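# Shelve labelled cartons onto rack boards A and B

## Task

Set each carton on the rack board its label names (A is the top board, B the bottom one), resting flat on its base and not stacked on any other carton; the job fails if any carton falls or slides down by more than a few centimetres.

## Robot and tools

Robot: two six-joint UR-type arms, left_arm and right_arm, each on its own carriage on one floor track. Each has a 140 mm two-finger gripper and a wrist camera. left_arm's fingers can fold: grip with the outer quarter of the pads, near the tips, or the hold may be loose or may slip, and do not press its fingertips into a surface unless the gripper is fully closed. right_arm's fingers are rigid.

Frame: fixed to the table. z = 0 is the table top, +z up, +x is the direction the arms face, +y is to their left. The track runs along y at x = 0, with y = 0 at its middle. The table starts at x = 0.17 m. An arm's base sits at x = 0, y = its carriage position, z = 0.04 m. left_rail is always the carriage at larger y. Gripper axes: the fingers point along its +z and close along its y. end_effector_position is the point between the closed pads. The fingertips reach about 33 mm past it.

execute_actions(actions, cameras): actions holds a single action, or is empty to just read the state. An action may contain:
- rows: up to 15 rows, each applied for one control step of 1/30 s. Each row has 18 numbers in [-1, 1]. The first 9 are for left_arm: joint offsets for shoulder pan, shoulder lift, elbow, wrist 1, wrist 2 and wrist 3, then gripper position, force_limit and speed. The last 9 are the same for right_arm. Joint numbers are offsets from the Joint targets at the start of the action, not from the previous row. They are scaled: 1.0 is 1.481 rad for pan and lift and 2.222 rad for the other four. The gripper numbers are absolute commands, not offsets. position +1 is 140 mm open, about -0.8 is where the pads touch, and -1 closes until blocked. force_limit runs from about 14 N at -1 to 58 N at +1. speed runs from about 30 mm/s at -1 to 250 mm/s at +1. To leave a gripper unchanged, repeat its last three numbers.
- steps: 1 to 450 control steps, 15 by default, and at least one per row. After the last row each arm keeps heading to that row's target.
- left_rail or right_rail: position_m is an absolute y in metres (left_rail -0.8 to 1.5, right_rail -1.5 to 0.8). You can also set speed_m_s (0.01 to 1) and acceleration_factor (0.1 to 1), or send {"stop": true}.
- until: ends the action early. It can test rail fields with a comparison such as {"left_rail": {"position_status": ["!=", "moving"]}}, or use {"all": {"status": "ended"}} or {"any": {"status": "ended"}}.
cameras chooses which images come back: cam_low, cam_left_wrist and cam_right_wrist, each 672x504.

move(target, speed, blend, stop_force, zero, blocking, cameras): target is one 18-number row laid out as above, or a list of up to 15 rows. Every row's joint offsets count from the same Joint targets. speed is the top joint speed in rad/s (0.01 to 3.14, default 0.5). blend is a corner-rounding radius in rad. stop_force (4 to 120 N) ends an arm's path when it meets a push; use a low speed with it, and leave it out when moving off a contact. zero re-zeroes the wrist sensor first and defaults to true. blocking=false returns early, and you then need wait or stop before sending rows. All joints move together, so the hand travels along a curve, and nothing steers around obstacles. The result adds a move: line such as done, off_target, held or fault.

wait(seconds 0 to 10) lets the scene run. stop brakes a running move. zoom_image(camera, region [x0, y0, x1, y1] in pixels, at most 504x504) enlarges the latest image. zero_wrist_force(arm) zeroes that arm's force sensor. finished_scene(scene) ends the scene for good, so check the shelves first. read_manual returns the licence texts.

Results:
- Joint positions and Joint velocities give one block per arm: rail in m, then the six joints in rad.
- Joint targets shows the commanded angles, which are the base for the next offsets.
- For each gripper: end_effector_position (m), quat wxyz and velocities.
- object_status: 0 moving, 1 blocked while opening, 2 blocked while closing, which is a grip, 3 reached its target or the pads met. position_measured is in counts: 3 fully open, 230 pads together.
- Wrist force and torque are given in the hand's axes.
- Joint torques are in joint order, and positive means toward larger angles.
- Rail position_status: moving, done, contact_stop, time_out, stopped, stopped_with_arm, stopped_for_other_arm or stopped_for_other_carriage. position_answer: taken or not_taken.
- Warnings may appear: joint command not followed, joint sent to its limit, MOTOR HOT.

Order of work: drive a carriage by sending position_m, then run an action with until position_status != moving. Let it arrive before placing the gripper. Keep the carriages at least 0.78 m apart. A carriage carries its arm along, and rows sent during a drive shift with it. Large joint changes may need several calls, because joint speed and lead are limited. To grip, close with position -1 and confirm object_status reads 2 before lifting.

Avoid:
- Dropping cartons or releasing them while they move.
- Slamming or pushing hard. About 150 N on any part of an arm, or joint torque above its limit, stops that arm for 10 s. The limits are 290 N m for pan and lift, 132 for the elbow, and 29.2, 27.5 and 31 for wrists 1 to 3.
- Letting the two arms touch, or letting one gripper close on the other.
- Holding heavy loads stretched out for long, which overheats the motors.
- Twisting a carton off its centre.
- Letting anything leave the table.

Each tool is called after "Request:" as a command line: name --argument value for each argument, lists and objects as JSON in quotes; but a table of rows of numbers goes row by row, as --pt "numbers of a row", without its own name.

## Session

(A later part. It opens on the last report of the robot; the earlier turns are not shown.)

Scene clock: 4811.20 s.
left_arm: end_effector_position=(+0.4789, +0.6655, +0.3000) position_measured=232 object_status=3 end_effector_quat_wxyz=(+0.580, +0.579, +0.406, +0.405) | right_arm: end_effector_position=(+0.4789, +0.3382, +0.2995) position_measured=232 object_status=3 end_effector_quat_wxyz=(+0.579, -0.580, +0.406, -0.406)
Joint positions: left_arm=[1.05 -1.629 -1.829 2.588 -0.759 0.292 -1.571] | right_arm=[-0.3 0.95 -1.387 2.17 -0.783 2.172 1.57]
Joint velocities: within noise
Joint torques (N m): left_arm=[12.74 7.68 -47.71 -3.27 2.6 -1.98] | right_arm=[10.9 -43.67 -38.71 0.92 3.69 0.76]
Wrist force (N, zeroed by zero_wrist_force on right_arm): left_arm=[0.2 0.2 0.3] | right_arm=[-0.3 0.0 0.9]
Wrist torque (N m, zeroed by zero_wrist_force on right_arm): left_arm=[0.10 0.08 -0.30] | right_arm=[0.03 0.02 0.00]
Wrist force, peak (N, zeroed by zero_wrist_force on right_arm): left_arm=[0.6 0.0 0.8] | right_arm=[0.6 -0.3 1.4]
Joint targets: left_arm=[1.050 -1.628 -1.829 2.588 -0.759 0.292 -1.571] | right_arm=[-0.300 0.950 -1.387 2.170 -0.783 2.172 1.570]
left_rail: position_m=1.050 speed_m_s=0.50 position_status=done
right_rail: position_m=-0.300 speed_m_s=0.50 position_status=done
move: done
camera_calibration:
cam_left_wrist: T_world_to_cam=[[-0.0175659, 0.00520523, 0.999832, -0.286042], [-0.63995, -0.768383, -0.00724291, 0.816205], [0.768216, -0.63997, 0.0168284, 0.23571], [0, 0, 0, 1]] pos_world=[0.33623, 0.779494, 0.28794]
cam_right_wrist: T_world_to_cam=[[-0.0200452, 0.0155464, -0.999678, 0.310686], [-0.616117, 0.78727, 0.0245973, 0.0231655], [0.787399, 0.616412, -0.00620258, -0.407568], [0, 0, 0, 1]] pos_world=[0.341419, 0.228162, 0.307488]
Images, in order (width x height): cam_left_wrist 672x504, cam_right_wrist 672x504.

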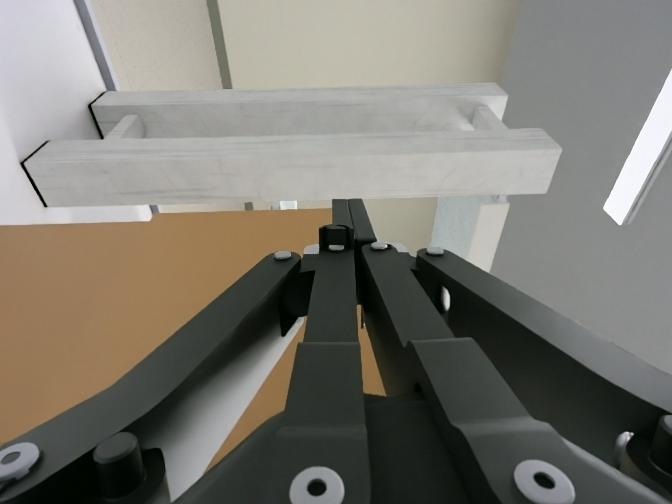

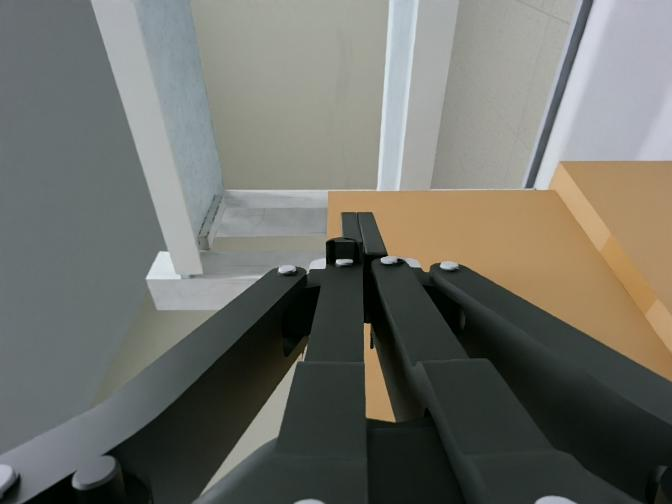

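Request:
move --target '[0.004034, 0.045026, -0.020027, -0.009984, 0.002689, 0, -1, 0, -1, 0.021629, 0.028290, -0.024642, 0.005786, 0.014416, 0, -1, 0, -1]' --speed 0.023 --stop_force 10 --cameras '["cam_left_wrist", "cam_right_wrist"]'

Scene clock: 4836.43 s.
left_arm: end_effector_position=(+0.4790, +0.6362, +0.3001) position_measured=232 object_status=3 end_effector_quat_wxyz=(+0.580, +0.579, +0.406, +0.405) | right_arm: end_effector_position=(+0.4789, +0.3671, +0.2995) position_measured=232 object_status=3 end_effector_quat_wxyz=(+0.579, -0.580, +0.405, -0.406)
Joint positions: left_arm=[1.05 -1.622 -1.764 2.544 -0.781 0.298 -1.571] | right_arm=[-0.3 0.981 -1.346 2.118 -0.77 2.203 1.57]
Joint velocities: within noise
Joint torques (N m): left_arm=[-12.78 -37.48 -27.77 0.51 5.27 -2.21] | right_arm=[-13.25 -66.38 -25.51 -5.47 -5.92 0.8]
Wrist force (N, zeroed by zero_wrist_force on right_arm): left_arm=[7.7 2.5 -5.5] | right_arm=[7.2 -3.7 -2.9]
Wrist torque (N m, zeroed by zero_wrist_force on right_arm): left_arm=[0.01 0.22 -0.35] | right_arm=[0.10 0.20 0.08]
Wrist force, peak (N, zeroed by zero_wrist_force on right_arm): left_arm=[10.9 5.5 -8.2] | right_arm=[11.2 -4.4 -5.2]
Joint targets: left_arm=[1.050 -1.622 -1.764 2.544 -0.781 0.298 -1.571] | right_arm=[-0.300 0.981 -1.346 2.118 -0.770 2.203 1.570]
left_rail: position_m=1.050 speed_m_s=0.50 position_status=done
right_rail: position_m=-0.300 speed_m_s=0.50 position_status=done
move: contact (left_arm, right_arm)
camera_calibration:
cam_left_wrist: T_world_to_cam=[[-0.0176308, 0.00512644, 0.999831, -0.285807], [-0.639839, -0.768474, -0.00734259, 0.793816], [0.768307, -0.639861, 0.0168289, 0.216769], [0, 0, 0, 1]] pos_world=[0.33633, 0.750194, 0.287939]
cam_right_wrist: T_world_to_cam=[[-0.0200434, 0.0155496, -0.999678, 0.310335], [-0.616007, 0.787357, 0.0245978, 0.000351532], [0.787486, 0.616302, -0.00620264, -0.425383], [0, 0, 0, 1]] pos_world=[0.34142, 0.257062, 0.307588]
Images, in order (width x height): cam_left_wrist 672x504, cam_right_wrist 672x504.

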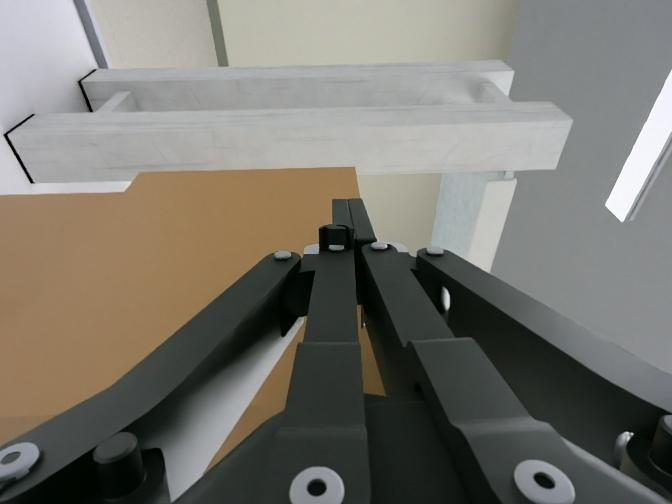

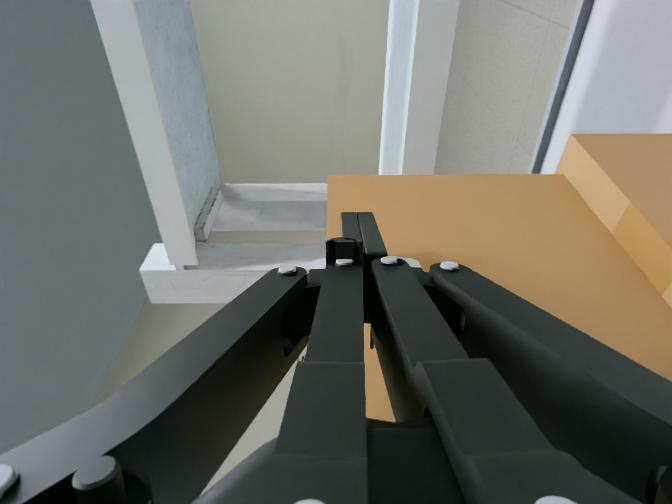

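Request:
move --target '[-0.026538, -0.025898, 0.012014, 0.005698, -0.017750, 0, -1, 0, -1, 0.001596, -0.015125, 0.012664, -0.003483, 0.000942, 0, -1, 0, -1]' --speed 0.06 --cameras '[]'

Request:
move --target '[0.003604, 0.025529, -0.011634, -0.005382, 0.002402, 0, -1, 0, -1, 0.012315, 0.016966, -0.014943, 0.003635, 0.008208, 0, -1, 0, -1]' --speed 0.022 --stop_force 10 --cameras '["cam_left_wrist", "cam_right_wrist"]'

Scene clock: 4914.80 s.
left_arm: end_effector_position=(+0.4689, +0.6485, +0.2998) position_measured=232 object_status=3 end_effector_quat_wxyz=(+0.579, +0.579, +0.406, +0.406) | right_arm: end_effector_position=(+0.4690, +0.3548, +0.3006) position_measured=232 object_status=3 end_effector_quat_wxyz=(+0.580, -0.579, +0.405, -0.406)
Joint positions: left_arm=[1.05 -1.662 -1.802 2.571 -0.768 0.258 -1.571] | right_arm=[-0.3 0.984 -1.369 2.146 -0.778 2.205 1.57]
Joint velocities: within noise
Joint torques (N m): left_arm=[-16.97 -36.46 -25.48 1.76 -3.06 -2.1] | right_arm=[11.85 -68.96 -24.71 -6.45 2.96 0.7]
Wrist force (N, zeroed by zero_wrist_force on right_arm): left_arm=[0.2 0.2 0.0] | right_arm=[1.4 0.0 -0.1]
Wrist torque (N m, zeroed by zero_wrist_force on right_arm): left_arm=[0.11 0.08 -0.31] | right_arm=[0.07 -0.36 0.02]
Wrist force, peak (N, zeroed by zero_wrist_force on right_arm): left_arm=[7.9 3.5 -5.9] | right_arm=[7.5 -4.8 -3.4]
Joint targets: left_arm=[1.050 -1.662 -1.802 2.571 -0.768 0.258 -1.571] | right_arm=[-0.300 0.984 -1.369 2.146 -0.778 2.205 1.570]
left_rail: position_m=1.050 speed_m_s=0.50 position_status=done
right_rail: position_m=-0.300 speed_m_s=0.50 position_status=done
move: done
No camera images: "cameras" was empty.

Scene clock: 4917.23 s.
left_arm: end_effector_position=(+0.4689, +0.6367, +0.2999) position_measured=232 object_status=3 end_effector_quat_wxyz=(+0.579, +0.579, +0.406, +0.406) | right_arm: end_effector_position=(+0.4690, +0.3675, +0.3007) position_measured=232 object_status=3 end_effector_quat_wxyz=(+0.580, -0.579, +0.405, -0.406)
Joint positions: left_arm=[1.05 -1.658 -1.776 2.553 -0.777 0.262 -1.571] | right_arm=[-0.3 0.997 -1.351 2.122 -0.772 2.218 1.57]
Joint velocities: within noise
Joint torques (N m): left_arm=[-19.73 -33.98 -27.58 1.51 -0.14 -1.85] | right_arm=[-12.28 -65.1 -26.79 -6.09 -6.14 0.65]
Wrist force (N, zeroed by zero_wrist_force on right_arm): left_arm=[7.2 4.8 -4.3] | right_arm=[8.9 -3.6 -4.8]
Wrist torque (N m, zeroed by zero_wrist_force on right_arm): left_arm=[0.02 0.30 -0.37] | right_arm=[0.17 -0.15 0.08]
Wrist force, peak (N, zeroed by zero_wrist_force on right_arm): left_arm=[12.0 7.0 -6.6] | right_arm=[13.7 -3.6 -8.3]
Joint targets: left_arm=[1.050 -1.658 -1.776 2.553 -0.777 0.262 -1.571] | right_arm=[-0.300 0.997 -1.351 2.122 -0.772 2.218 1.570]
left_rail: position_m=1.050 speed_m_s=0.50 position_status=done
right_rail: position_m=-0.300 speed_m_s=0.50 position_status=done
move: contact (left_arm, right_arm); left_arm: the shoulder lift is farthest, 0.011 rad from its target
camera_calibration:
cam_left_wrist: T_world_to_cam=[[-0.0176898, 0.0041236, 0.999835, -0.285116], [-0.639607, -0.768659, -0.00814624, 0.787891], [0.768499, -0.639646, 0.0162349, 0.22481], [0, 0, 0, 1]] pos_world=[0.326131, 0.750594, 0.287837]
cam_right_wrist: T_world_to_cam=[[-0.0189919, 0.0171194, -0.999673, 0.310187], [-0.616256, 0.787143, 0.0251875, -0.00606645], [0.787317, 0.616533, -0.0043994, -0.418469], [0, 0, 0, 1]] pos_world=[0.33162, 0.257465, 0.308398]
Images, in order (width x height): cam_left_wrist 672x504, cam_right_wrist 672x504.

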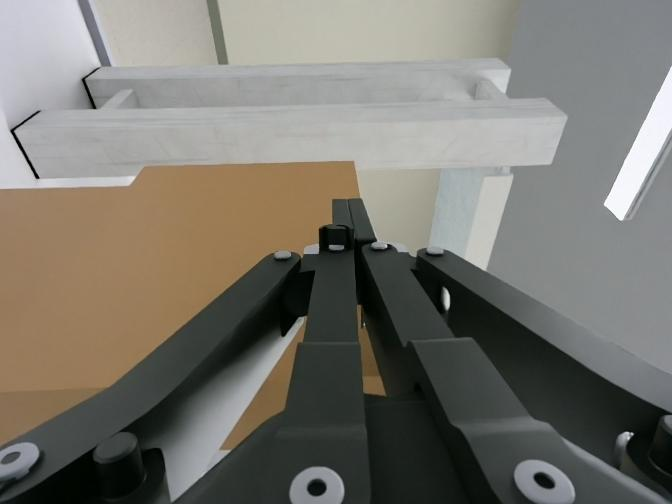

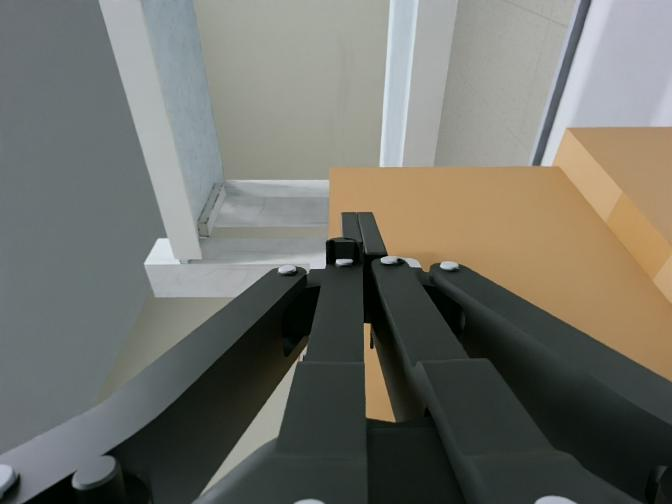

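Request:
move --target '[0.000855, 0.003922, -0.001877, -0.000737, 0.000508, 0, -1, 0, -1, 0.001510, 0.002969, -0.002080, 0.000551, 0.001335, 0, -1, 0, -1]' --speed 0.015 --cameras '[]'

Scene clock: 4940.17 s.
left_arm: end_effector_position=(+0.4691, +0.6344, +0.2999) position_measured=232 object_status=3 end_effector_quat_wxyz=(+0.579, +0.579, +0.406, +0.406) | right_arm: end_effector_position=(+0.4693, +0.3696, +0.3000) position_measured=232 object_status=3 end_effector_quat_wxyz=(+0.579, -0.579, +0.406, -0.406)
Joint positions: left_arm=[1.05 -1.657 -1.77 2.549 -0.778 0.263 -1.571] | right_arm=[-0.3 0.999 -1.347 2.118 -0.771 2.221 1.57]
Joint velocities: within noise
Joint torques (N m): left_arm=[-3.8 17.46 -55.34 -6.09 19.11 -2.08] | right_arm=[23.53 -22.93 -44.38 2.19 -4.77 0.79]
Wrist force (N, zeroed by zero_wrist_force on right_arm): left_arm=[36.4 22.4 -21.1] | right_arm=[37.0 -21.5 -24.3]
Wrist torque (N m, zeroed by zero_wrist_force on right_arm): left_arm=[-0.53 1.28 -0.63] | right_arm=[0.70 0.41 0.32]
Wrist force, peak (N, zeroed by zero_wrist_force on right_arm): left_arm=[36.4 22.4 -21.1] | right_arm=[37.0 -21.5 -24.3]
Joint targets: left_arm=[1.050 -1.657 -1.770 2.549 -0.778 0.263 -1.571] | right_arm=[-0.300 0.999 -1.346 2.118 -0.771 2.221 1.570]
left_rail: position_m=1.050 speed_m_s=0.50 position_status=done
right_rail: position_m=-0.300 speed_m_s=0.50 position_status=done
move: done
No camera images: "cameras" was empty.

Request:
move --target '[0, -0.013537, -0.004661, 0.013683, 0, 0, -1, 0, -1, 0, -0.008876, -0.003065, 0.008981, 0, 0, -1, 0, -1]' --speed 0.02 --cameras '["cam_left_wrist", "cam_right_wrist"]'

Scene clock: 4957.03 s.
left_arm: end_effector_position=(+0.4690, +0.6340, +0.3098) position_measured=232 object_status=3 end_effector_quat_wxyz=(+0.579, +0.579, +0.406, +0.406) | right_arm: end_effector_position=(+0.4693, +0.3698, +0.3098) position_measured=232 object_status=3 end_effector_quat_wxyz=(+0.579, -0.579, +0.406, -0.406)
Joint positions: left_arm=[1.05 -1.657 -1.79 2.538 -0.748 0.263 -1.571] | right_arm=[-0.3 0.999 -1.36 2.111 -0.751 2.221 1.57]
Joint velocities: within noise
Joint torques (N m): left_arm=[-28.06 -36.87 -72.98 -1.28 7.09 -2.25] | right_arm=[25.64 -73.2 -60.27 -3.24 -13.29 0.4]
Wrist force (N, zeroed by zero_wrist_force on right_arm): left_arm=[34.4 -8.9 -12.1] | right_arm=[36.2 8.7 -11.7]
Wrist torque (N m, zeroed by zero_wrist_force on right_arm): left_arm=[0.43 1.22 -0.22] | right_arm=[-0.28 0.48 -0.04]
Wrist force, peak (N, zeroed by zero_wrist_force on right_arm): left_arm=[40.8 23.6 -23.2] | right_arm=[39.5 -23.6 -22.8]
Joint targets: left_arm=[1.050 -1.657 -1.790 2.538 -0.748 0.263 -1.571] | right_arm=[-0.300 0.999 -1.360 2.111 -0.751 2.221 1.570]
left_rail: position_m=1.050 speed_m_s=0.50 position_status=done
right_rail: position_m=-0.300 speed_m_s=0.50 position_status=done
move: done
camera_calibration:
cam_left_wrist: T_world_to_cam=[[-0.0176922, 0.00412224, 0.999835, -0.295099], [-0.639548, -0.768708, -0.00814755, 0.785979], [0.768547, -0.639587, 0.0162365, 0.222784], [0, 0, 0, 1]] pos_world=[0.326231, 0.747894, 0.297837]
cam_right_wrist: T_world_to_cam=[[-0.0195066, 0.0163462, -0.999676, 0.319815], [-0.615627, 0.787644, 0.0248918, -0.00830728], [0.787796, 0.615913, -0.00530109, -0.419776], [0, 0, 0, 1]] pos_world=[0.331822, 0.259861, 0.317693]
Images, in order (width x height): cam_left_wrist 672x504, cam_right_wrist 672x504.

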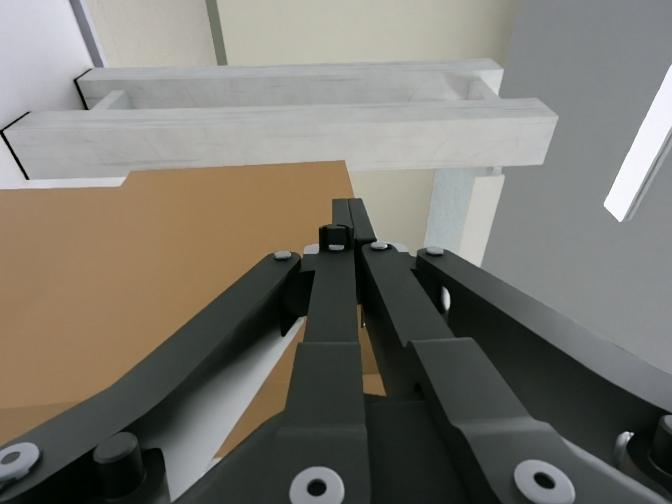

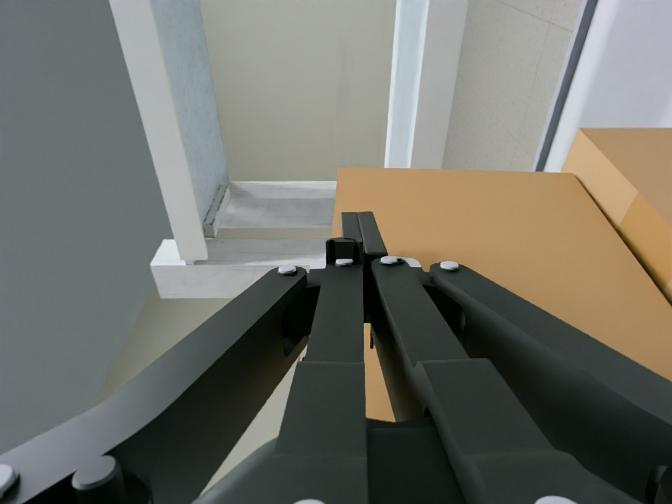

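Request:
move --pt "0.000103 -0.018435 -0.007634 0.019921 0.000068 0 -1 0 -1 0.000335 -0.012450 -0.005262 0.013561 0.000223 0 -1 0 -1" --pt "0.007718 0.021346 -0.046622 0.032395 0.005144 0 -1 0 -1 -0.031016 -0.072992 0.022749 0.025902 -0.020673 0 -1 0 -1" --pt "0.013552 0.058958 -0.086211 0.046914 0.009032 0 -1 0 -1 -0.067854 -0.136782 0.048354 0.042813 -0.045225 0 -1 0 -1" --speed '[0.05, 0.1, 0.1]' --blend 0.012 --cameras '["cam_left_wrist", "cam_right_wrist"]'

Scene clock: 5144.20 s.
left_arm: end_effector_position=(+0.4690, +0.5466, +0.3649) position_measured=232 object_status=3 end_effector_quat_wxyz=(+0.579, +0.579, +0.406, +0.406) | right_arm: end_effector_position=(+0.4693, +0.2832, +0.3649) position_measured=232 object_status=3 end_effector_quat_wxyz=(+0.579, -0.579, +0.406, -0.406)
Joint positions: left_arm=[1.05 -1.637 -1.703 2.347 -0.644 0.283 -1.571] | right_arm=[-0.3 0.898 -1.562 2.218 -0.656 2.121 1.57]
Joint velocities: within noise
Joint torques (N m): left_arm=[-9.34 -4.98 -77.28 -2.06 22.48 -1.93] | right_arm=[3.85 -56.82 -47.27 -3.73 -22.17 0.42]
Wrist force (N, zeroed by zero_wrist_force on right_arm): left_arm=[40.6 -9.5 -14.2] | right_arm=[43.0 10.3 -13.5]
Wrist torque (N m, zeroed by zero_wrist_force on right_arm): left_arm=[0.42 1.44 -0.23] | right_arm=[-0.12 0.60 -0.09]
Wrist force, peak (N, zeroed by zero_wrist_force on right_arm): left_arm=[40.9 -8.6 -14.6] | right_arm=[43.5 9.1 -14.2]
Joint targets: left_arm=[1.050 -1.637 -1.703 2.347 -0.644 0.283 -1.571] | right_arm=[-0.300 0.898 -1.562 2.218 -0.656 2.121 1.570]
left_rail: position_m=1.050 speed_m_s=0.50 position_status=done
right_rail: position_m=-0.300 speed_m_s=0.50 position_status=done
move: done
camera_calibration:
cam_left_wrist: T_world_to_cam=[[-0.0176921, 0.0041187, 0.999835, -0.349828], [-0.639499, -0.768749, -0.00814916, 0.719255], [0.768589, -0.639537, 0.0162347, 0.165943], [0, 0, 0, 1]] pos_world=[0.326231, 0.660494, 0.352937]
cam_right_wrist: T_world_to_cam=[[-0.0195066, 0.0163462, -0.999676, 0.376313], [-0.615627, 0.787644, 0.0248918, 0.0585312], [0.787796, 0.615913, -0.00530109, -0.366146], [0, 0, 0, 1]] pos_world=[0.331822, 0.173261, 0.372793]
Images, in order (width x height): cam_left_wrist 672x504, cam_right_wrist 672x504.

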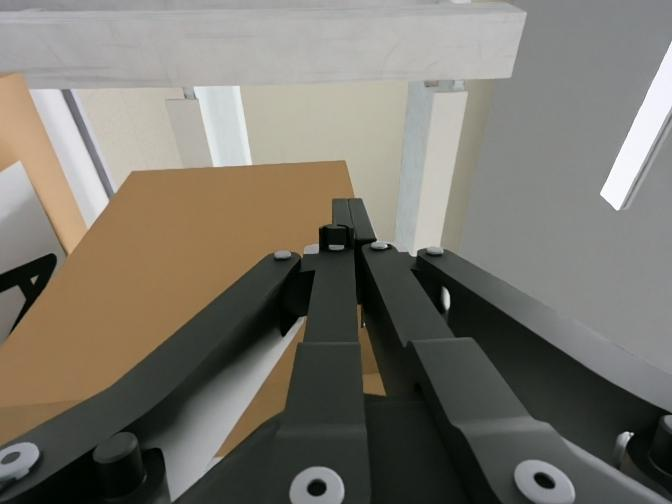

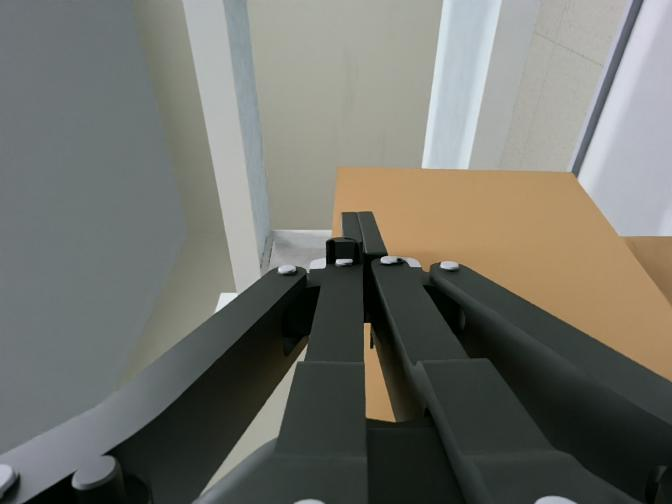

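Request:
move --pt "0.004598 0.036172 -0.040189 0.016079 0.003065 0 -1 0 -1 -0.043629 -0.067184 0.022813 0.021967 -0.029080 0 -1 0 -1" --pt "0.008327 0.071658 -0.081190 0.033428 0.005550 0 -1 0 -1 -0.096172 -0.138055 0.042629 0.049388 -0.064100 0 -1 0 -1" --speed 0.1 --blend 0.012 --cameras '["cam_left_wrist", "cam_right_wrist"]'

Scene clock: 5205.87 s.
left_arm: end_effector_position=(+0.4690, +0.4595, +0.4048) position_measured=232 object_status=3 end_effector_quat_wxyz=(+0.579, +0.579, +0.406, +0.406) | right_arm: end_effector_position=(+0.4693, +0.1962, +0.4050) position_measured=232 object_status=3 end_effector_quat_wxyz=(+0.579, -0.579, +0.406, -0.406)
Joint positions: left_arm=[1.05 -1.624 -1.596 2.167 -0.57 0.295 -1.571] | right_arm=[-0.3 0.756 -1.767 2.313 -0.547 1.979 1.57]
Joint velocities: within noise
Joint torques (N m): left_arm=[-8.12 -13.83 -78.1 -2.23 22.87 -2.1] | right_arm=[6.08 -37.36 -47.54 -3.65 -22.51 0.25]
Wrist force (N, zeroed by zero_wrist_force on right_arm): left_arm=[41.7 -8.8 -15.0] | right_arm=[43.8 8.2 -13.5]
Wrist torque (N m, zeroed by zero_wrist_force on right_arm): left_arm=[0.34 1.51 -0.23] | right_arm=[-0.35 0.68 -0.09]
Wrist force, peak (N, zeroed by zero_wrist_force on right_arm): left_arm=[41.7 -9.7 -14.6] | right_arm=[44.4 8.8 -13.7]
Joint targets: left_arm=[1.050 -1.624 -1.596 2.166 -0.569 0.295 -1.571] | right_arm=[-0.300 0.756 -1.767 2.313 -0.546 1.978 1.570]
left_rail: position_m=1.050 speed_m_s=0.50 position_status=done
right_rail: position_m=-0.300 speed_m_s=0.50 position_status=done
move: done
camera_calibration:
cam_left_wrist: T_world_to_cam=[[-0.0176921, 0.0041187, 0.999835, -0.389363], [-0.639499, -0.768749, -0.00814916, 0.652699], [0.768589, -0.639537, 0.0162347, 0.109656], [0, 0, 0, 1]] pos_world=[0.326231, 0.573494, 0.392837]
cam_right_wrist: T_world_to_cam=[[-0.0194275, 0.0164073, -0.999677, 0.417689], [-0.615629, 0.787643, 0.0248913, 0.126], [0.787797, 0.615914, -0.0052011, -0.312312], [0, 0, 0, 1]] pos_world=[0.331722, 0.086261, 0.412794]
Images, in order (width x height): cam_left_wrist 672x504, cam_right_wrist 672x504.

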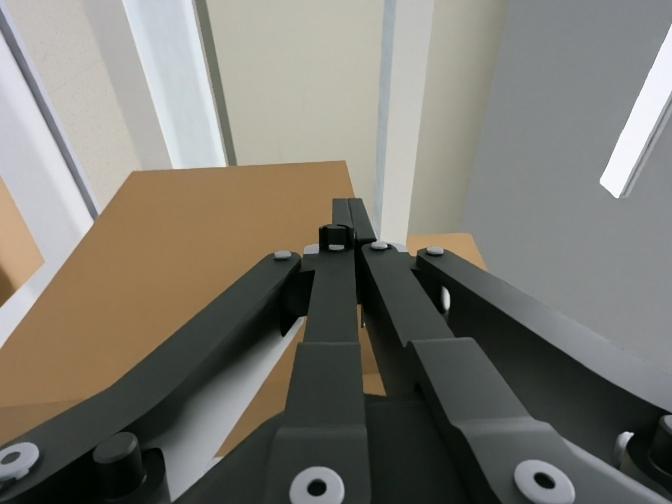

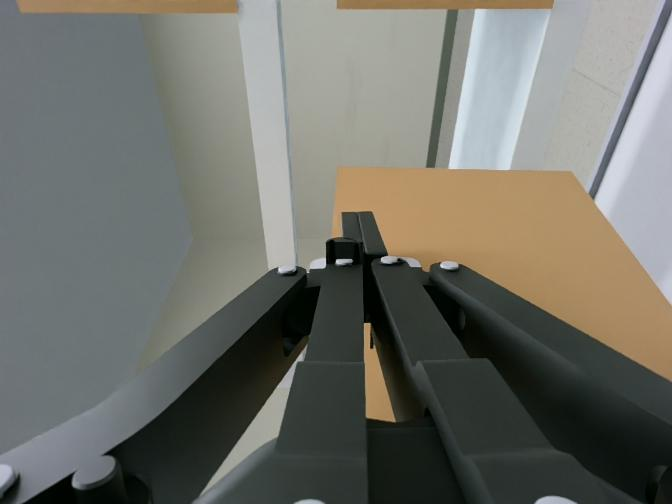

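Request:
move --pt "0.072502 0.020789 -0.013626 -0.000230 0.048324 0 -1 0 -1 -0.058887 0.029414 -0.015234 -0.004371 -0.039249 0 -1 0 -1" --pt "0.141124 0.045772 -0.030813 0.000305 0.094062 0 -1 0 -1 -0.108760 0.063176 -0.034216 -0.007891 -0.072491 0 -1 0 -1" --pt "0.205541 0.074298 -0.051376 0.001855 0.136996 0 -1 0 -1 -0.150793 0.100296 -0.056669 -0.010180 -0.100506 0 -1 0 -1" --speed 0.1 --blend 0.012 --cameras '["cam_left_wrist", "cam_right_wrist"]'

Scene clock: 5228.43 s.
left_arm: end_effector_position=(+0.6213, +0.4595, +0.4048) position_measured=232 object_status=3 end_effector_quat_wxyz=(+0.579, +0.579, +0.406, +0.406) | right_arm: end_effector_position=(+0.6215, +0.1961, +0.4050) position_measured=232 object_status=3 end_effector_quat_wxyz=(+0.579, -0.579, +0.406, -0.406)
Joint positions: left_arm=[1.05 -1.32 -1.486 2.052 -0.565 0.6 -1.571] | right_arm=[-0.3 0.533 -1.618 2.187 -0.569 1.755 1.57]
Joint velocities: within noise
Joint torques (N m): left_arm=[-15.96 -28.95 -79.24 -3.16 21.88 -1.25] | right_arm=[9.85 -30.57 -59.23 -15.16 -21.76 0.32]
Wrist force (N, zeroed by zero_wrist_force on right_arm): left_arm=[39.6 -10.0 -13.9] | right_arm=[42.0 9.7 -13.3]
Wrist torque (N m, zeroed by zero_wrist_force on right_arm): left_arm=[0.31 1.41 -0.25] | right_arm=[-0.29 0.54 -0.10]
Wrist force, peak (N, zeroed by zero_wrist_force on right_arm): left_arm=[49.6 -8.7 -17.8] | right_arm=[51.9 9.2 -16.5]
Joint targets: left_arm=[1.050 -1.320 -1.486 2.052 -0.565 0.600 -1.571] | right_arm=[-0.300 0.533 -1.618 2.187 -0.569 1.755 1.570]
left_rail: position_m=1.050 speed_m_s=0.50 position_status=done
right_rail: position_m=-0.300 speed_m_s=0.50 position_status=done
move: done
camera_calibration:
cam_left_wrist: T_world_to_cam=[[-0.0174749, 0.00406597, 0.999839, -0.386743], [-0.639502, -0.768747, -0.00805083, 0.74998], [0.768591, -0.63954, 0.016034, -0.00738449], [0, 0, 0, 1]] pos_world=[0.478531, 0.573394, 0.392837]
cam_right_wrist: T_world_to_cam=[[-0.0194275, 0.0164073, -0.999677, 0.420751], [-0.615629, 0.787643, 0.0248913, 0.219915], [0.787797, 0.615914, -0.0052011, -0.43217], [0, 0, 0, 1]] pos_world=[0.484022, 0.086061, 0.412894]
Images, in order (width x height): cam_left_wrist 672x504, cam_right_wrist 672x504.

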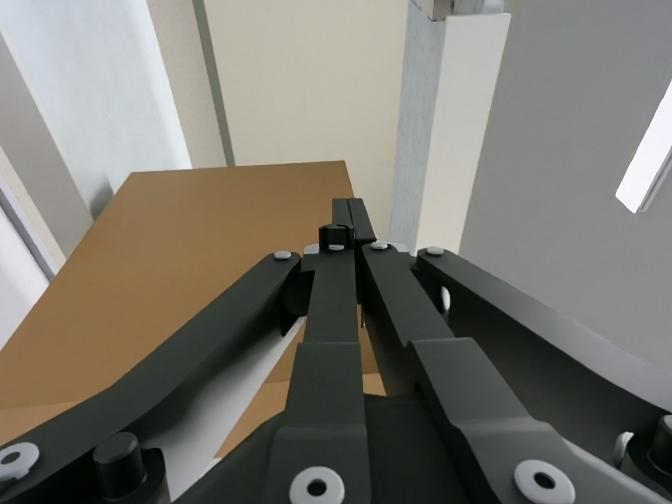

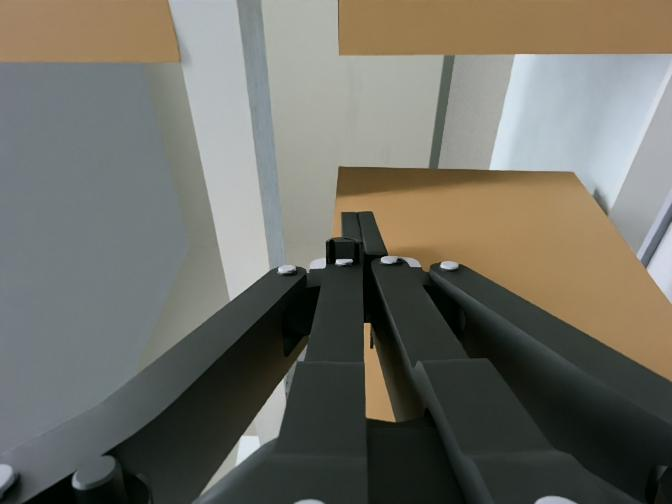

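Request:
move --pt "0.059886 0.031422 -0.023757 0.002814 0.039915 0 -1 0 -1 -0.035365 0.039491 -0.025643 -0.000679 -0.023572 0 -1 0 -1" --pt "0.114916 0.065090 -0.050524 0.007140 0.076593 0 -1 0 -1 -0.065236 0.080363 -0.054196 0.000632 -0.043481 0 -1 0 -1" --pt "0.164764 0.100357 -0.080118 0.013229 0.109818 0 -1 0 -1 -0.090784 0.121628 -0.085379 0.004312 -0.060509 0 -1 0 -1" --speed 0.09 --blend 0.012 --cameras '["cam_left_wrist", "cam_right_wrist"]'

Scene clock: 5257.07 s.
left_arm: end_effector_position=(+0.7737, +0.4595, +0.4047) position_measured=232 object_status=3 end_effector_quat_wxyz=(+0.579, +0.579, +0.406, +0.406) | right_arm: end_effector_position=(+0.7739, +0.1960, +0.4049) position_measured=232 object_status=3 end_effector_quat_wxyz=(+0.579, -0.579, +0.406, -0.406)
Joint positions: left_arm=[1.05 -1.076 -1.338 1.874 -0.536 0.844 -1.571] | right_arm=[-0.3 0.398 -1.438 1.997 -0.559 1.621 1.57]
Joint velocities: within noise
Joint torques (N m): left_arm=[-18.43 -50.01 -77.86 -3.66 22.3 -1.39] | right_arm=[16.17 -50.08 -57.62 -2.89 -21.56 0]
Wrist force (N, zeroed by zero_wrist_force on right_arm): left_arm=[38.1 -9.7 -13.4] | right_arm=[41.2 9.2 -12.9]
Wrist torque (N m, zeroed by zero_wrist_force on right_arm): left_arm=[0.38 1.43 -0.24] | right_arm=[-0.26 0.40 -0.11]
Wrist force, peak (N, zeroed by zero_wrist_force on right_arm): left_arm=[46.2 -9.8 -16.2] | right_arm=[48.7 9.7 -15.3]
Joint targets: left_arm=[1.050 -1.076 -1.338 1.874 -0.536 0.844 -1.571] | right_arm=[-0.300 0.398 -1.438 1.997 -0.559 1.621 1.570]
left_rail: position_m=1.050 speed_m_s=0.50 position_status=done
right_rail: position_m=-0.300 speed_m_s=0.50 position_status=done
move: done
camera_calibration:
cam_left_wrist: T_world_to_cam=[[-0.0173323, 0.0040777, 0.999841, -0.384078], [-0.639397, -0.768836, -0.00794837, 0.847383], [0.768682, -0.639433, 0.0159329, -0.124595], [0, 0, 0, 1]] pos_world=[0.630931, 0.573394, 0.392737]
cam_right_wrist: T_world_to_cam=[[-0.0195056, 0.0163486, -0.999676, 0.423666], [-0.615565, 0.787693, 0.0248928, 0.313694], [0.787845, 0.615851, -0.00530079, -0.552214], [0, 0, 0, 1]] pos_world=[0.636422, 0.0860606, 0.412793]
Images, in order (width x height): cam_left_wrist 672x504, cam_right_wrist 672x504.

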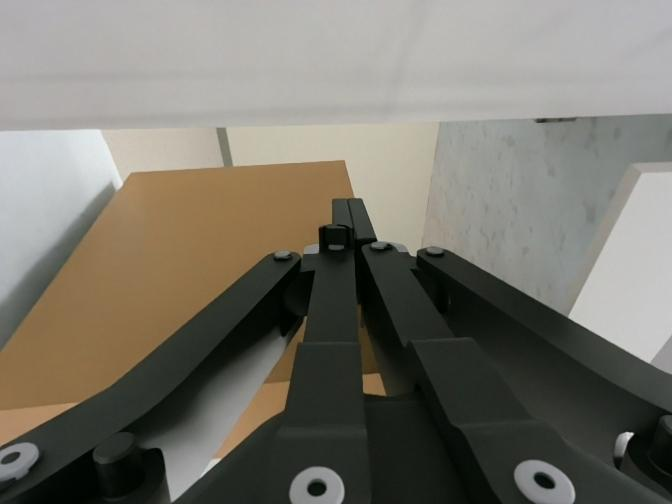

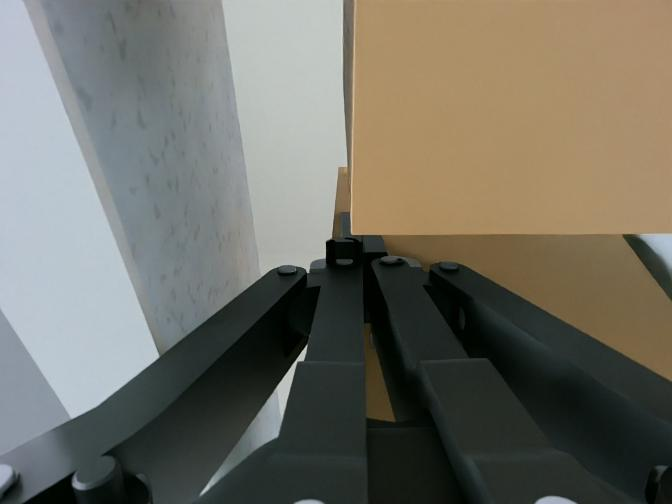

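Request:
move --target '[0, 0.009068, 0.006006, -0.012049, 0, 0, -1, 0, -1, 0, 0.009880, 0.006302, -0.012887, 0, 0, -1, 0, -1]' --speed 0.025 --cameras '[]'

Scene clock: 5282.57 s.
left_arm: end_effector_position=(+0.7739, +0.4595, +0.3898) position_measured=232 object_status=3 end_effector_quat_wxyz=(+0.579, +0.579, +0.406, +0.406) | right_arm: end_effector_position=(+0.7740, +0.1960, +0.3900) position_measured=232 object_status=3 end_effector_quat_wxyz=(+0.579, -0.579, +0.406, -0.406)
Joint positions: left_arm=[1.05 -1.076 -1.324 1.887 -0.563 0.844 -1.571] | right_arm=[-0.3 0.398 -1.423 2.011 -0.588 1.621 1.57]
Joint velocities: within noise
Joint torques (N m): left_arm=[-23.52 -47.65 -54.35 -13.6 20.15 -1.03] | right_arm=[17.72 -50.45 -41.27 -14.44 -20.02 0.15]
Wrist force (N, zeroed by zero_wrist_force on right_arm): left_arm=[37.4 -7.7 -13.6] | right_arm=[40.5 8.5 -12.9]
Wrist torque (N m, zeroed by zero_wrist_force on right_arm): left_arm=[0.26 1.40 -0.23] | right_arm=[-0.22 0.42 -0.11]
Wrist force, peak (N, zeroed by zero_wrist_force on right_arm): left_arm=[38.6 -9.2 -13.5] | right_arm=[41.3 8.9 -12.9]
Joint targets: left_arm=[1.050 -1.076 -1.324 1.888 -0.563 0.844 -1.571] | right_arm=[-0.300 0.398 -1.423 2.011 -0.588 1.621 1.570]
left_rail: position_m=1.050 speed_m_s=0.50 position_status=done
right_rail: position_m=-0.300 speed_m_s=0.50 position_status=done
move: done
No camera images: "cameras" was empty.

Request:
move --target '[0, 0.0044, 0.002694, -0.005627, 0, 0, -1, 0, -1, 0, 0.004806, 0.002832, -0.006036, 0, 0, -1, 0, -1]' --speed 0.012 --cameras '[]'

Scene clock: 5290.10 s.
left_arm: end_effector_position=(+0.7739, +0.4596, +0.3828) position_measured=232 object_status=3 end_effector_quat_wxyz=(+0.579, +0.579, +0.406, +0.406) | right_arm: end_effector_position=(+0.7740, +0.1960, +0.3830) position_measured=232 object_status=3 end_effector_quat_wxyz=(+0.579, -0.579, +0.406, -0.406)
Joint positions: left_arm=[1.05 -1.076 -1.318 1.893 -0.575 0.844 -1.571] | right_arm=[-0.3 0.398 -1.416 2.018 -0.601 1.621 1.57]
Joint velocities: within noise
Joint torques (N m): left_arm=[-27.08 -0.49 -29.37 -1.42 19.49 -1] | right_arm=[19.87 -19.94 -25.41 -1.63 -19.12 0.21]
Wrist force (N, zeroed by zero_wrist_force on right_arm): left_arm=[51.9 36.8 -30.4] | right_arm=[49.7 -20.8 -27.6]
Wrist torque (N m, zeroed by zero_wrist_force on right_arm): left_arm=[-0.88 1.74 -0.78] | right_arm=[0.75 0.51 0.24]
Wrist force, peak (N, zeroed by zero_wrist_force on right_arm): left_arm=[51.9 36.8 -30.4] | right_arm=[49.7 -20.8 -27.6]
Joint targets: left_arm=[1.050 -1.076 -1.318 1.894 -0.575 0.844 -1.571] | right_arm=[-0.300 0.398 -1.416 2.018 -0.601 1.621 1.570]
left_rail: position_m=1.050 speed_m_s=0.50 position_status=done
right_rail: position_m=-0.300 speed_m_s=0.50 position_status=done
move: done
No camera images: "cameras" was empty.

Request:
move --target '[0, -0.001131, -0.000693, 0.001447, 0, 0, -1, 0, -1, 0, -0.001236, -0.000728, 0.001552, 0, 0, -1, 0, -1]' --speed 0.01 --cameras '[]'

Scene clock: 5299.40 s.
left_arm: end_effector_position=(+0.7739, +0.4595, +0.3843) position_measured=232 object_status=3 end_effector_quat_wxyz=(+0.579, +0.579, +0.406, +0.406) | right_arm: end_effector_position=(+0.7740, +0.1960, +0.3846) position_measured=232 object_status=3 end_effector_quat_wxyz=(+0.579, -0.579, +0.406, -0.406)
Joint positions: left_arm=[1.05 -1.076 -1.319 1.892 -0.572 0.844 -1.571] | right_arm=[-0.3 0.398 -1.418 2.016 -0.598 1.621 1.57]
Joint velocities: within noise
Joint torques (N m): left_arm=[-50.79 -63.49 -55.79 1.4 18.65 -1.37] | right_arm=[34.81 -56.31 -42.4 2.57 -17.95 0.06]
Wrist force (N, zeroed by zero_wrist_force on right_arm): left_arm=[45.1 18.4 -7.7] | right_arm=[47.6 -8.3 -7.8]
Wrist torque (N m, zeroed by zero_wrist_force on right_arm): left_arm=[-0.46 1.80 -0.58] | right_arm=[0.36 0.66 0.10]
Wrist force, peak (N, zeroed by zero_wrist_force on right_arm): left_arm=[52.7 37.0 -31.0] | right_arm=[50.2 -21.1 -27.7]
Joint targets: left_arm=[1.050 -1.076 -1.319 1.892 -0.572 0.844 -1.571] | right_arm=[-0.300 0.398 -1.418 2.016 -0.598 1.621 1.570]
left_rail: position_m=1.050 speed_m_s=0.50 position_status=done
right_rail: position_m=-0.300 speed_m_s=0.50 position_status=done
move: done
No camera images: "cameras" was empty.

Request:
move --pt "0 -0.000566 -0.000347 0.000724 0 0 -1 0 -1 0 -0.000618 -0.000364 0.000776 0 0 -1 0 -1" --pt "0.001807 -0.002698 0.002138 -0.000340 0.001204 0 -1 0 -1 -0.001938 -0.001345 0.000853 0.000044 -0.001292 0 -1 0 -1" --pt "0.007226 -0.010792 0.008553 -0.001359 0.004816 0 -1 0 -1 -0.007752 -0.005379 0.003410 0.000175 -0.005167 0 -1 0 -1" --speed '[0.01, 0.012, 0.04]' --cameras '["cam_left_wrist", "cam_right_wrist"]'

Scene clock: 5350.93 s.
left_arm: end_effector_position=(+0.7739, +0.4734, +0.3853) position_measured=232 object_status=3 end_effector_quat_wxyz=(+0.579, +0.579, +0.406, +0.406) | right_arm: end_effector_position=(+0.7740, +0.1891, +0.3856) position_measured=232 object_status=3 end_effector_quat_wxyz=(+0.579, -0.579, +0.406, -0.406)
Joint positions: left_arm=[1.05 -1.065 -1.335 1.911 -0.575 0.854 -1.571] | right_arm=[-0.3 0.387 -1.426 2.023 -0.598 1.609 1.57]
Joint velocities: within noise
Joint torques (N m): left_arm=[11.4 -88.23 -32.53 -5.69 2.51 -1.23] | right_arm=[-13.2 -72.79 -29.2 0.61 -2.86 0.02]
Wrist force (N, zeroed by zero_wrist_force on right_arm): left_arm=[0.1 0.2 -0.1] | right_arm=[3.0 -2.0 -0.1]
Wrist torque (N m, zeroed by zero_wrist_force on right_arm): left_arm=[0.09 0.11 -0.30] | right_arm=[-0.39 -0.68 -0.02]
Wrist force, peak (N, zeroed by zero_wrist_force on right_arm): left_arm=[45.0 19.5 -7.9] | right_arm=[47.3 -10.4 -7.8]
Joint targets: left_arm=[1.050 -1.065 -1.335 1.911 -0.575 0.854 -1.571] | right_arm=[-0.300 0.387 -1.426 2.024 -0.598 1.609 1.570]
left_rail: position_m=1.050 speed_m_s=0.50 position_status=done
right_rail: position_m=-0.300 speed_m_s=0.50 position_status=done
move: done
camera_calibration:
cam_left_wrist: T_world_to_cam=[[-0.0173322, 0.00407771, 0.999841, -0.364836], [-0.639397, -0.768836, -0.00794835, 0.85798], [0.768682, -0.639433, 0.0159329, -0.115476], [0, 0, 0, 1]] pos_world=[0.631031, 0.587294, 0.373437]
cam_right_wrist: T_world_to_cam=[[-0.019444, 0.0162708, -0.999679, 0.404455], [-0.615518, 0.787733, 0.0247931, 0.319678], [0.787883, 0.615802, -0.0053017, -0.548166], [0, 0, 0, 1]] pos_world=[0.636523, 0.0791603, 0.393493]
Images, in order (width x height): cam_left_wrist 672x504, cam_right_wrist 672x504.

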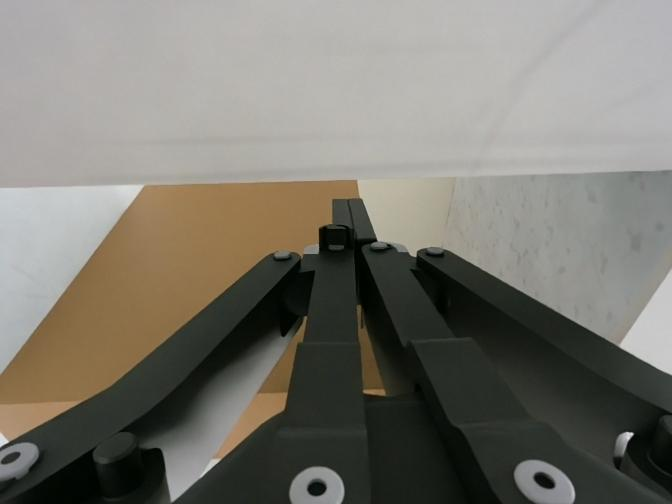

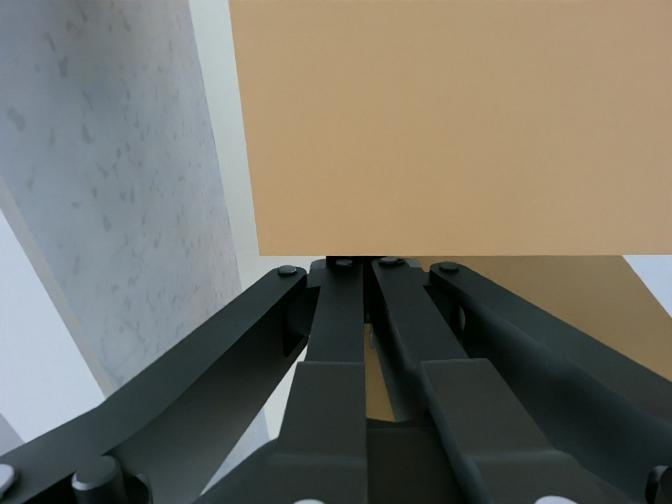

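Request:
move --pt "-0.073342 -0.054384 0.045263 -0.009016 -0.048883 0 -1 0 -1 0.035284 -0.061397 0.046200 -0.005278 0.023517 0 -1 0 -1" --pt "-0.166394 -0.109612 0.087495 -0.014436 -0.110905 0 -1 0 -1 0.085210 -0.126396 0.089833 -0.005588 0.056794 0 -1 0 -1" --pt "-0.302889 -0.169208 0.128698 -0.015919 -0.201881 0 -1 0 -1 0.175014 -0.198335 0.131813 0.000381 0.116649 0 -1 0 -1" --speed '[0.15, 0.25, 0.3]' --blend 0.015 --cameras '["cam_low", "cam_left_wrist", "cam_right_wrist"]'

Scene clock: 5396.47 s.
left_arm: end_effector_position=(+0.5202, +0.4854, +0.3855) position_measured=232 object_status=3 end_effector_quat_wxyz=(+0.579, +0.579, +0.406, +0.406) | right_arm: end_effector_position=(+0.5204, +0.1852, +0.3857) position_measured=232 object_status=3 end_effector_quat_wxyz=(+0.579, -0.579, +0.406, -0.406)
Joint positions: left_arm=[1.05 -1.514 -1.586 2.197 -0.61 0.406 -1.571] | right_arm=[-0.3 0.646 -1.72 2.316 -0.597 1.868 1.57]
Joint velocities: within noise
Joint torques (N m): left_arm=[-16.7 -60.69 -30.31 -3.86 -2.5 -1.5] | right_arm=[12.23 -39.18 -29.77 0.57 4.15 -0.25]
Wrist force (N, zeroed by zero_wrist_force on right_arm): left_arm=[0.2 -0.1 -0.2] | right_arm=[1.7 -2.2 0.0]
Wrist torque (N m, zeroed by zero_wrist_force on right_arm): left_arm=[0.05 0.07 -0.30] | right_arm=[-0.52 -0.43 -0.08]
Wrist force, peak (N, zeroed by zero_wrist_force on right_arm): left_arm=[2.2 0.6 1.4] | right_arm=[3.7 -2.1 1.1]
Joint targets: left_arm=[1.050 -1.514 -1.586 2.197 -0.610 0.406 -1.571] | right_arm=[-0.300 0.646 -1.720 2.316 -0.597 1.868 1.570]
left_rail: position_m=1.050 speed_m_s=0.50 position_status=done
right_rail: position_m=-0.300 speed_m_s=0.50 position_status=done
move: done
camera_calibration:
cam_left_wrist: T_world_to_cam=[[-0.0176158, 0.00405417, 0.999837, -0.369257], [-0.639499, -0.768749, -0.00814995, 0.705195], [0.76859, -0.639538, 0.0161347, 0.0872191], [0, 0, 0, 1]] pos_world=[0.377431, 0.599394, 0.373537]
cam_right_wrist: T_world_to_cam=[[-0.0194265, 0.0164098, -0.999677, 0.399668], [-0.615567, 0.787691, 0.0248922, 0.166573], [0.787845, 0.615851, -0.00520079, -0.345907], [0, 0, 0, 1]] pos_world=[0.382822, 0.0752607, 0.393594]

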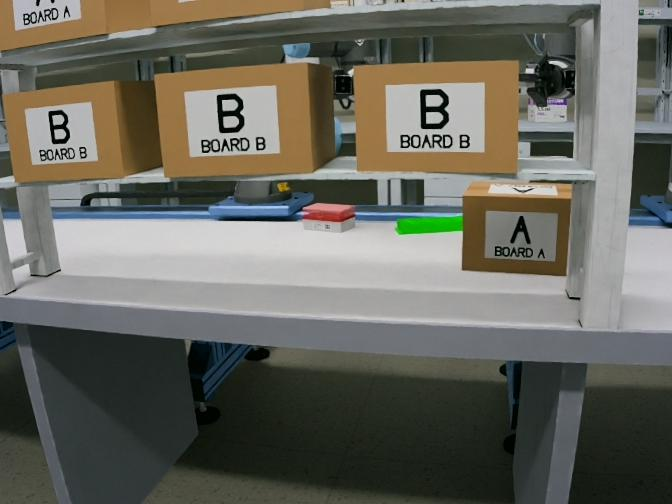

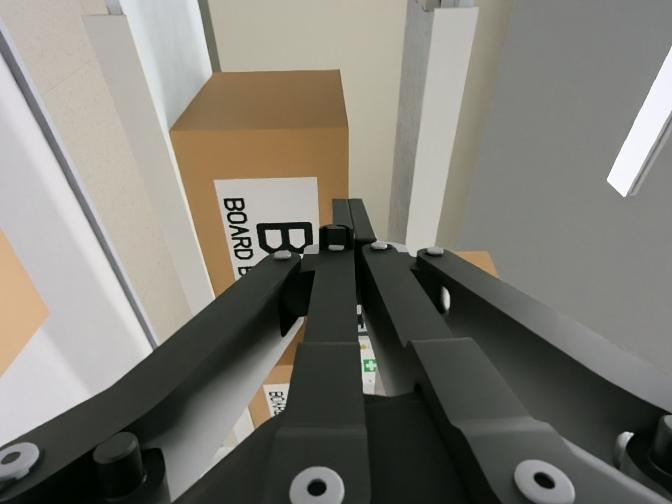

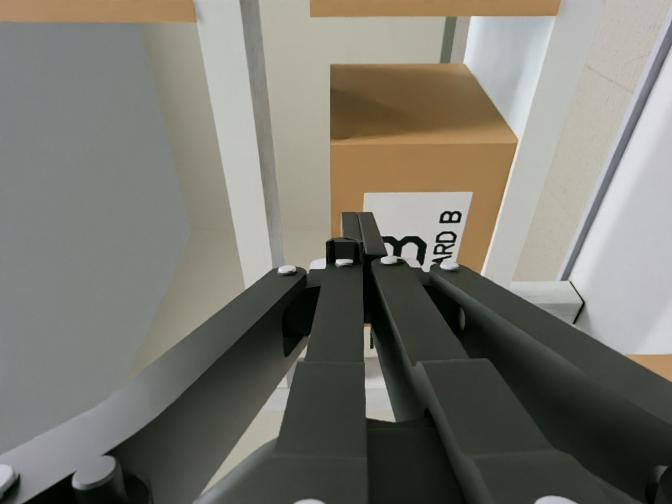

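Request:
move --pt "-0.061523 -0.237548 0.120170 0.038159 -0.041006 0 -1 0 -1 0.185852 0.137054 -0.085696 -0.005653 0.123873 0 -1 0 -1" --pt "-0.061523 -0.141365 0.165252 -0.071030 -0.041006 0 -1 0 -1 0.185852 0.209463 -0.053846 -0.085765 0.123873 0 -1 0 -1" --speed '[0.3, 0.25]' --blend 0.02 --cameras '["cam_low", "cam_left_wrist", "cam_right_wrist"]'

Scene clock: 5463.80 s.
left_arm: end_effector_position=(+0.4847, +0.6535, +0.3008) position_measured=232 object_status=3 end_effector_quat_wxyz=(+0.579, +0.579, +0.406, +0.406) | right_arm: end_effector_position=(+0.4850, +0.3212, +0.3008) position_measured=232 object_status=3 end_effector_quat_wxyz=(+0.579, -0.579, +0.406, -0.406)
Joint positions: left_arm=[1.05 -1.605 -1.796 2.564 -0.768 0.315 -1.571] | right_arm=[-0.3 0.921 -1.41 2.197 -0.787 2.144 1.57]
Joint velocities: within noise
Joint torques (N m): left_arm=[-13.37 6.81 -24.37 -4.17 -2.18 -0.88] | right_arm=[12.36 -40.79 -23.88 -7.32 3.4 -0.28]
Wrist force (N, zeroed by zero_wrist_force on right_arm): left_arm=[0.3 0.1 -0.3] | right_arm=[2.0 -1.3 0.1]
Wrist torque (N m, zeroed by zero_wrist_force on right_arm): left_arm=[0.09 0.06 -0.30] | right_arm=[-0.29 -0.45 -0.02]
Wrist force, peak (N, zeroed by zero_wrist_force on right_arm): left_arm=[2.3 -0.2 -1.0] | right_arm=[3.5 -2.1 -0.7]
Joint targets: left_arm=[1.050 -1.605 -1.795 2.564 -0.768 0.315 -1.571] | right_arm=[-0.300 0.921 -1.410 2.197 -0.787 2.144 1.570]
left_rail: position_m=1.050 speed_m_s=0.50 position_status=done
right_rail: position_m=-0.300 speed_m_s=0.50 position_status=done
move: done
camera_calibration:
cam_left_wrist: T_world_to_cam=[[-0.0176276, 0.00419504, 0.999836, -0.285982], [-0.639501, -0.768748, -0.00804924, 0.810923], [0.768588, -0.639538, 0.0162339, 0.223285], [0, 0, 0, 1]] pos_world=[0.341931, 0.767394, 0.288837]
cam_right_wrist: T_world_to_cam=[[-0.0195066, 0.0163462, -0.999676, 0.31192], [-0.615627, 0.787644, 0.0248918, 0.0399404], [0.787796, 0.615913, -0.00530109, -0.402197], [0, 0, 0, 1]] pos_world=[0.347522, 0.211161, 0.308693]

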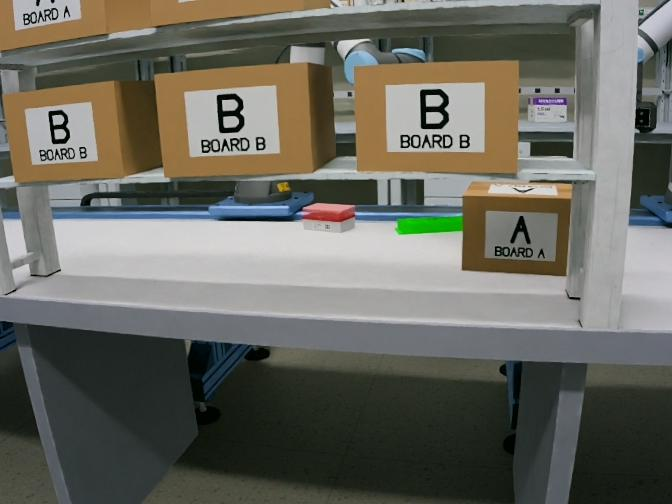

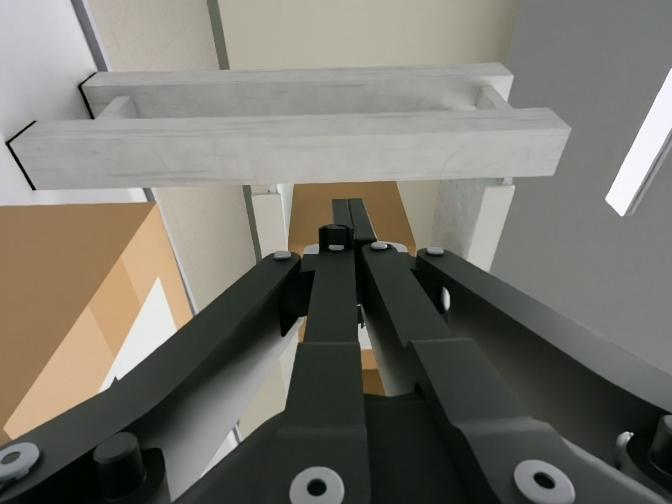

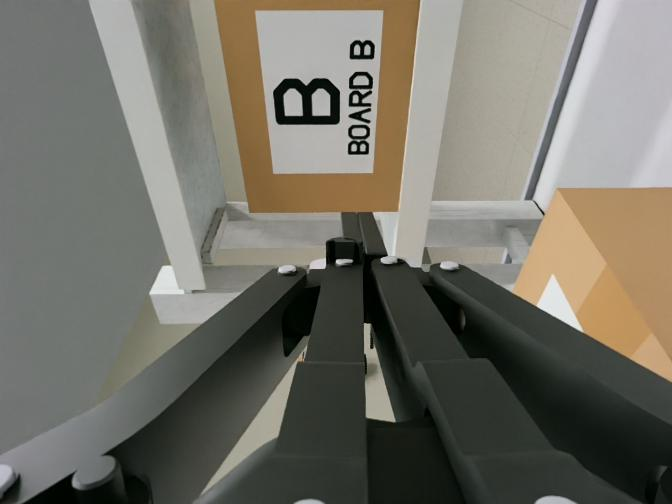

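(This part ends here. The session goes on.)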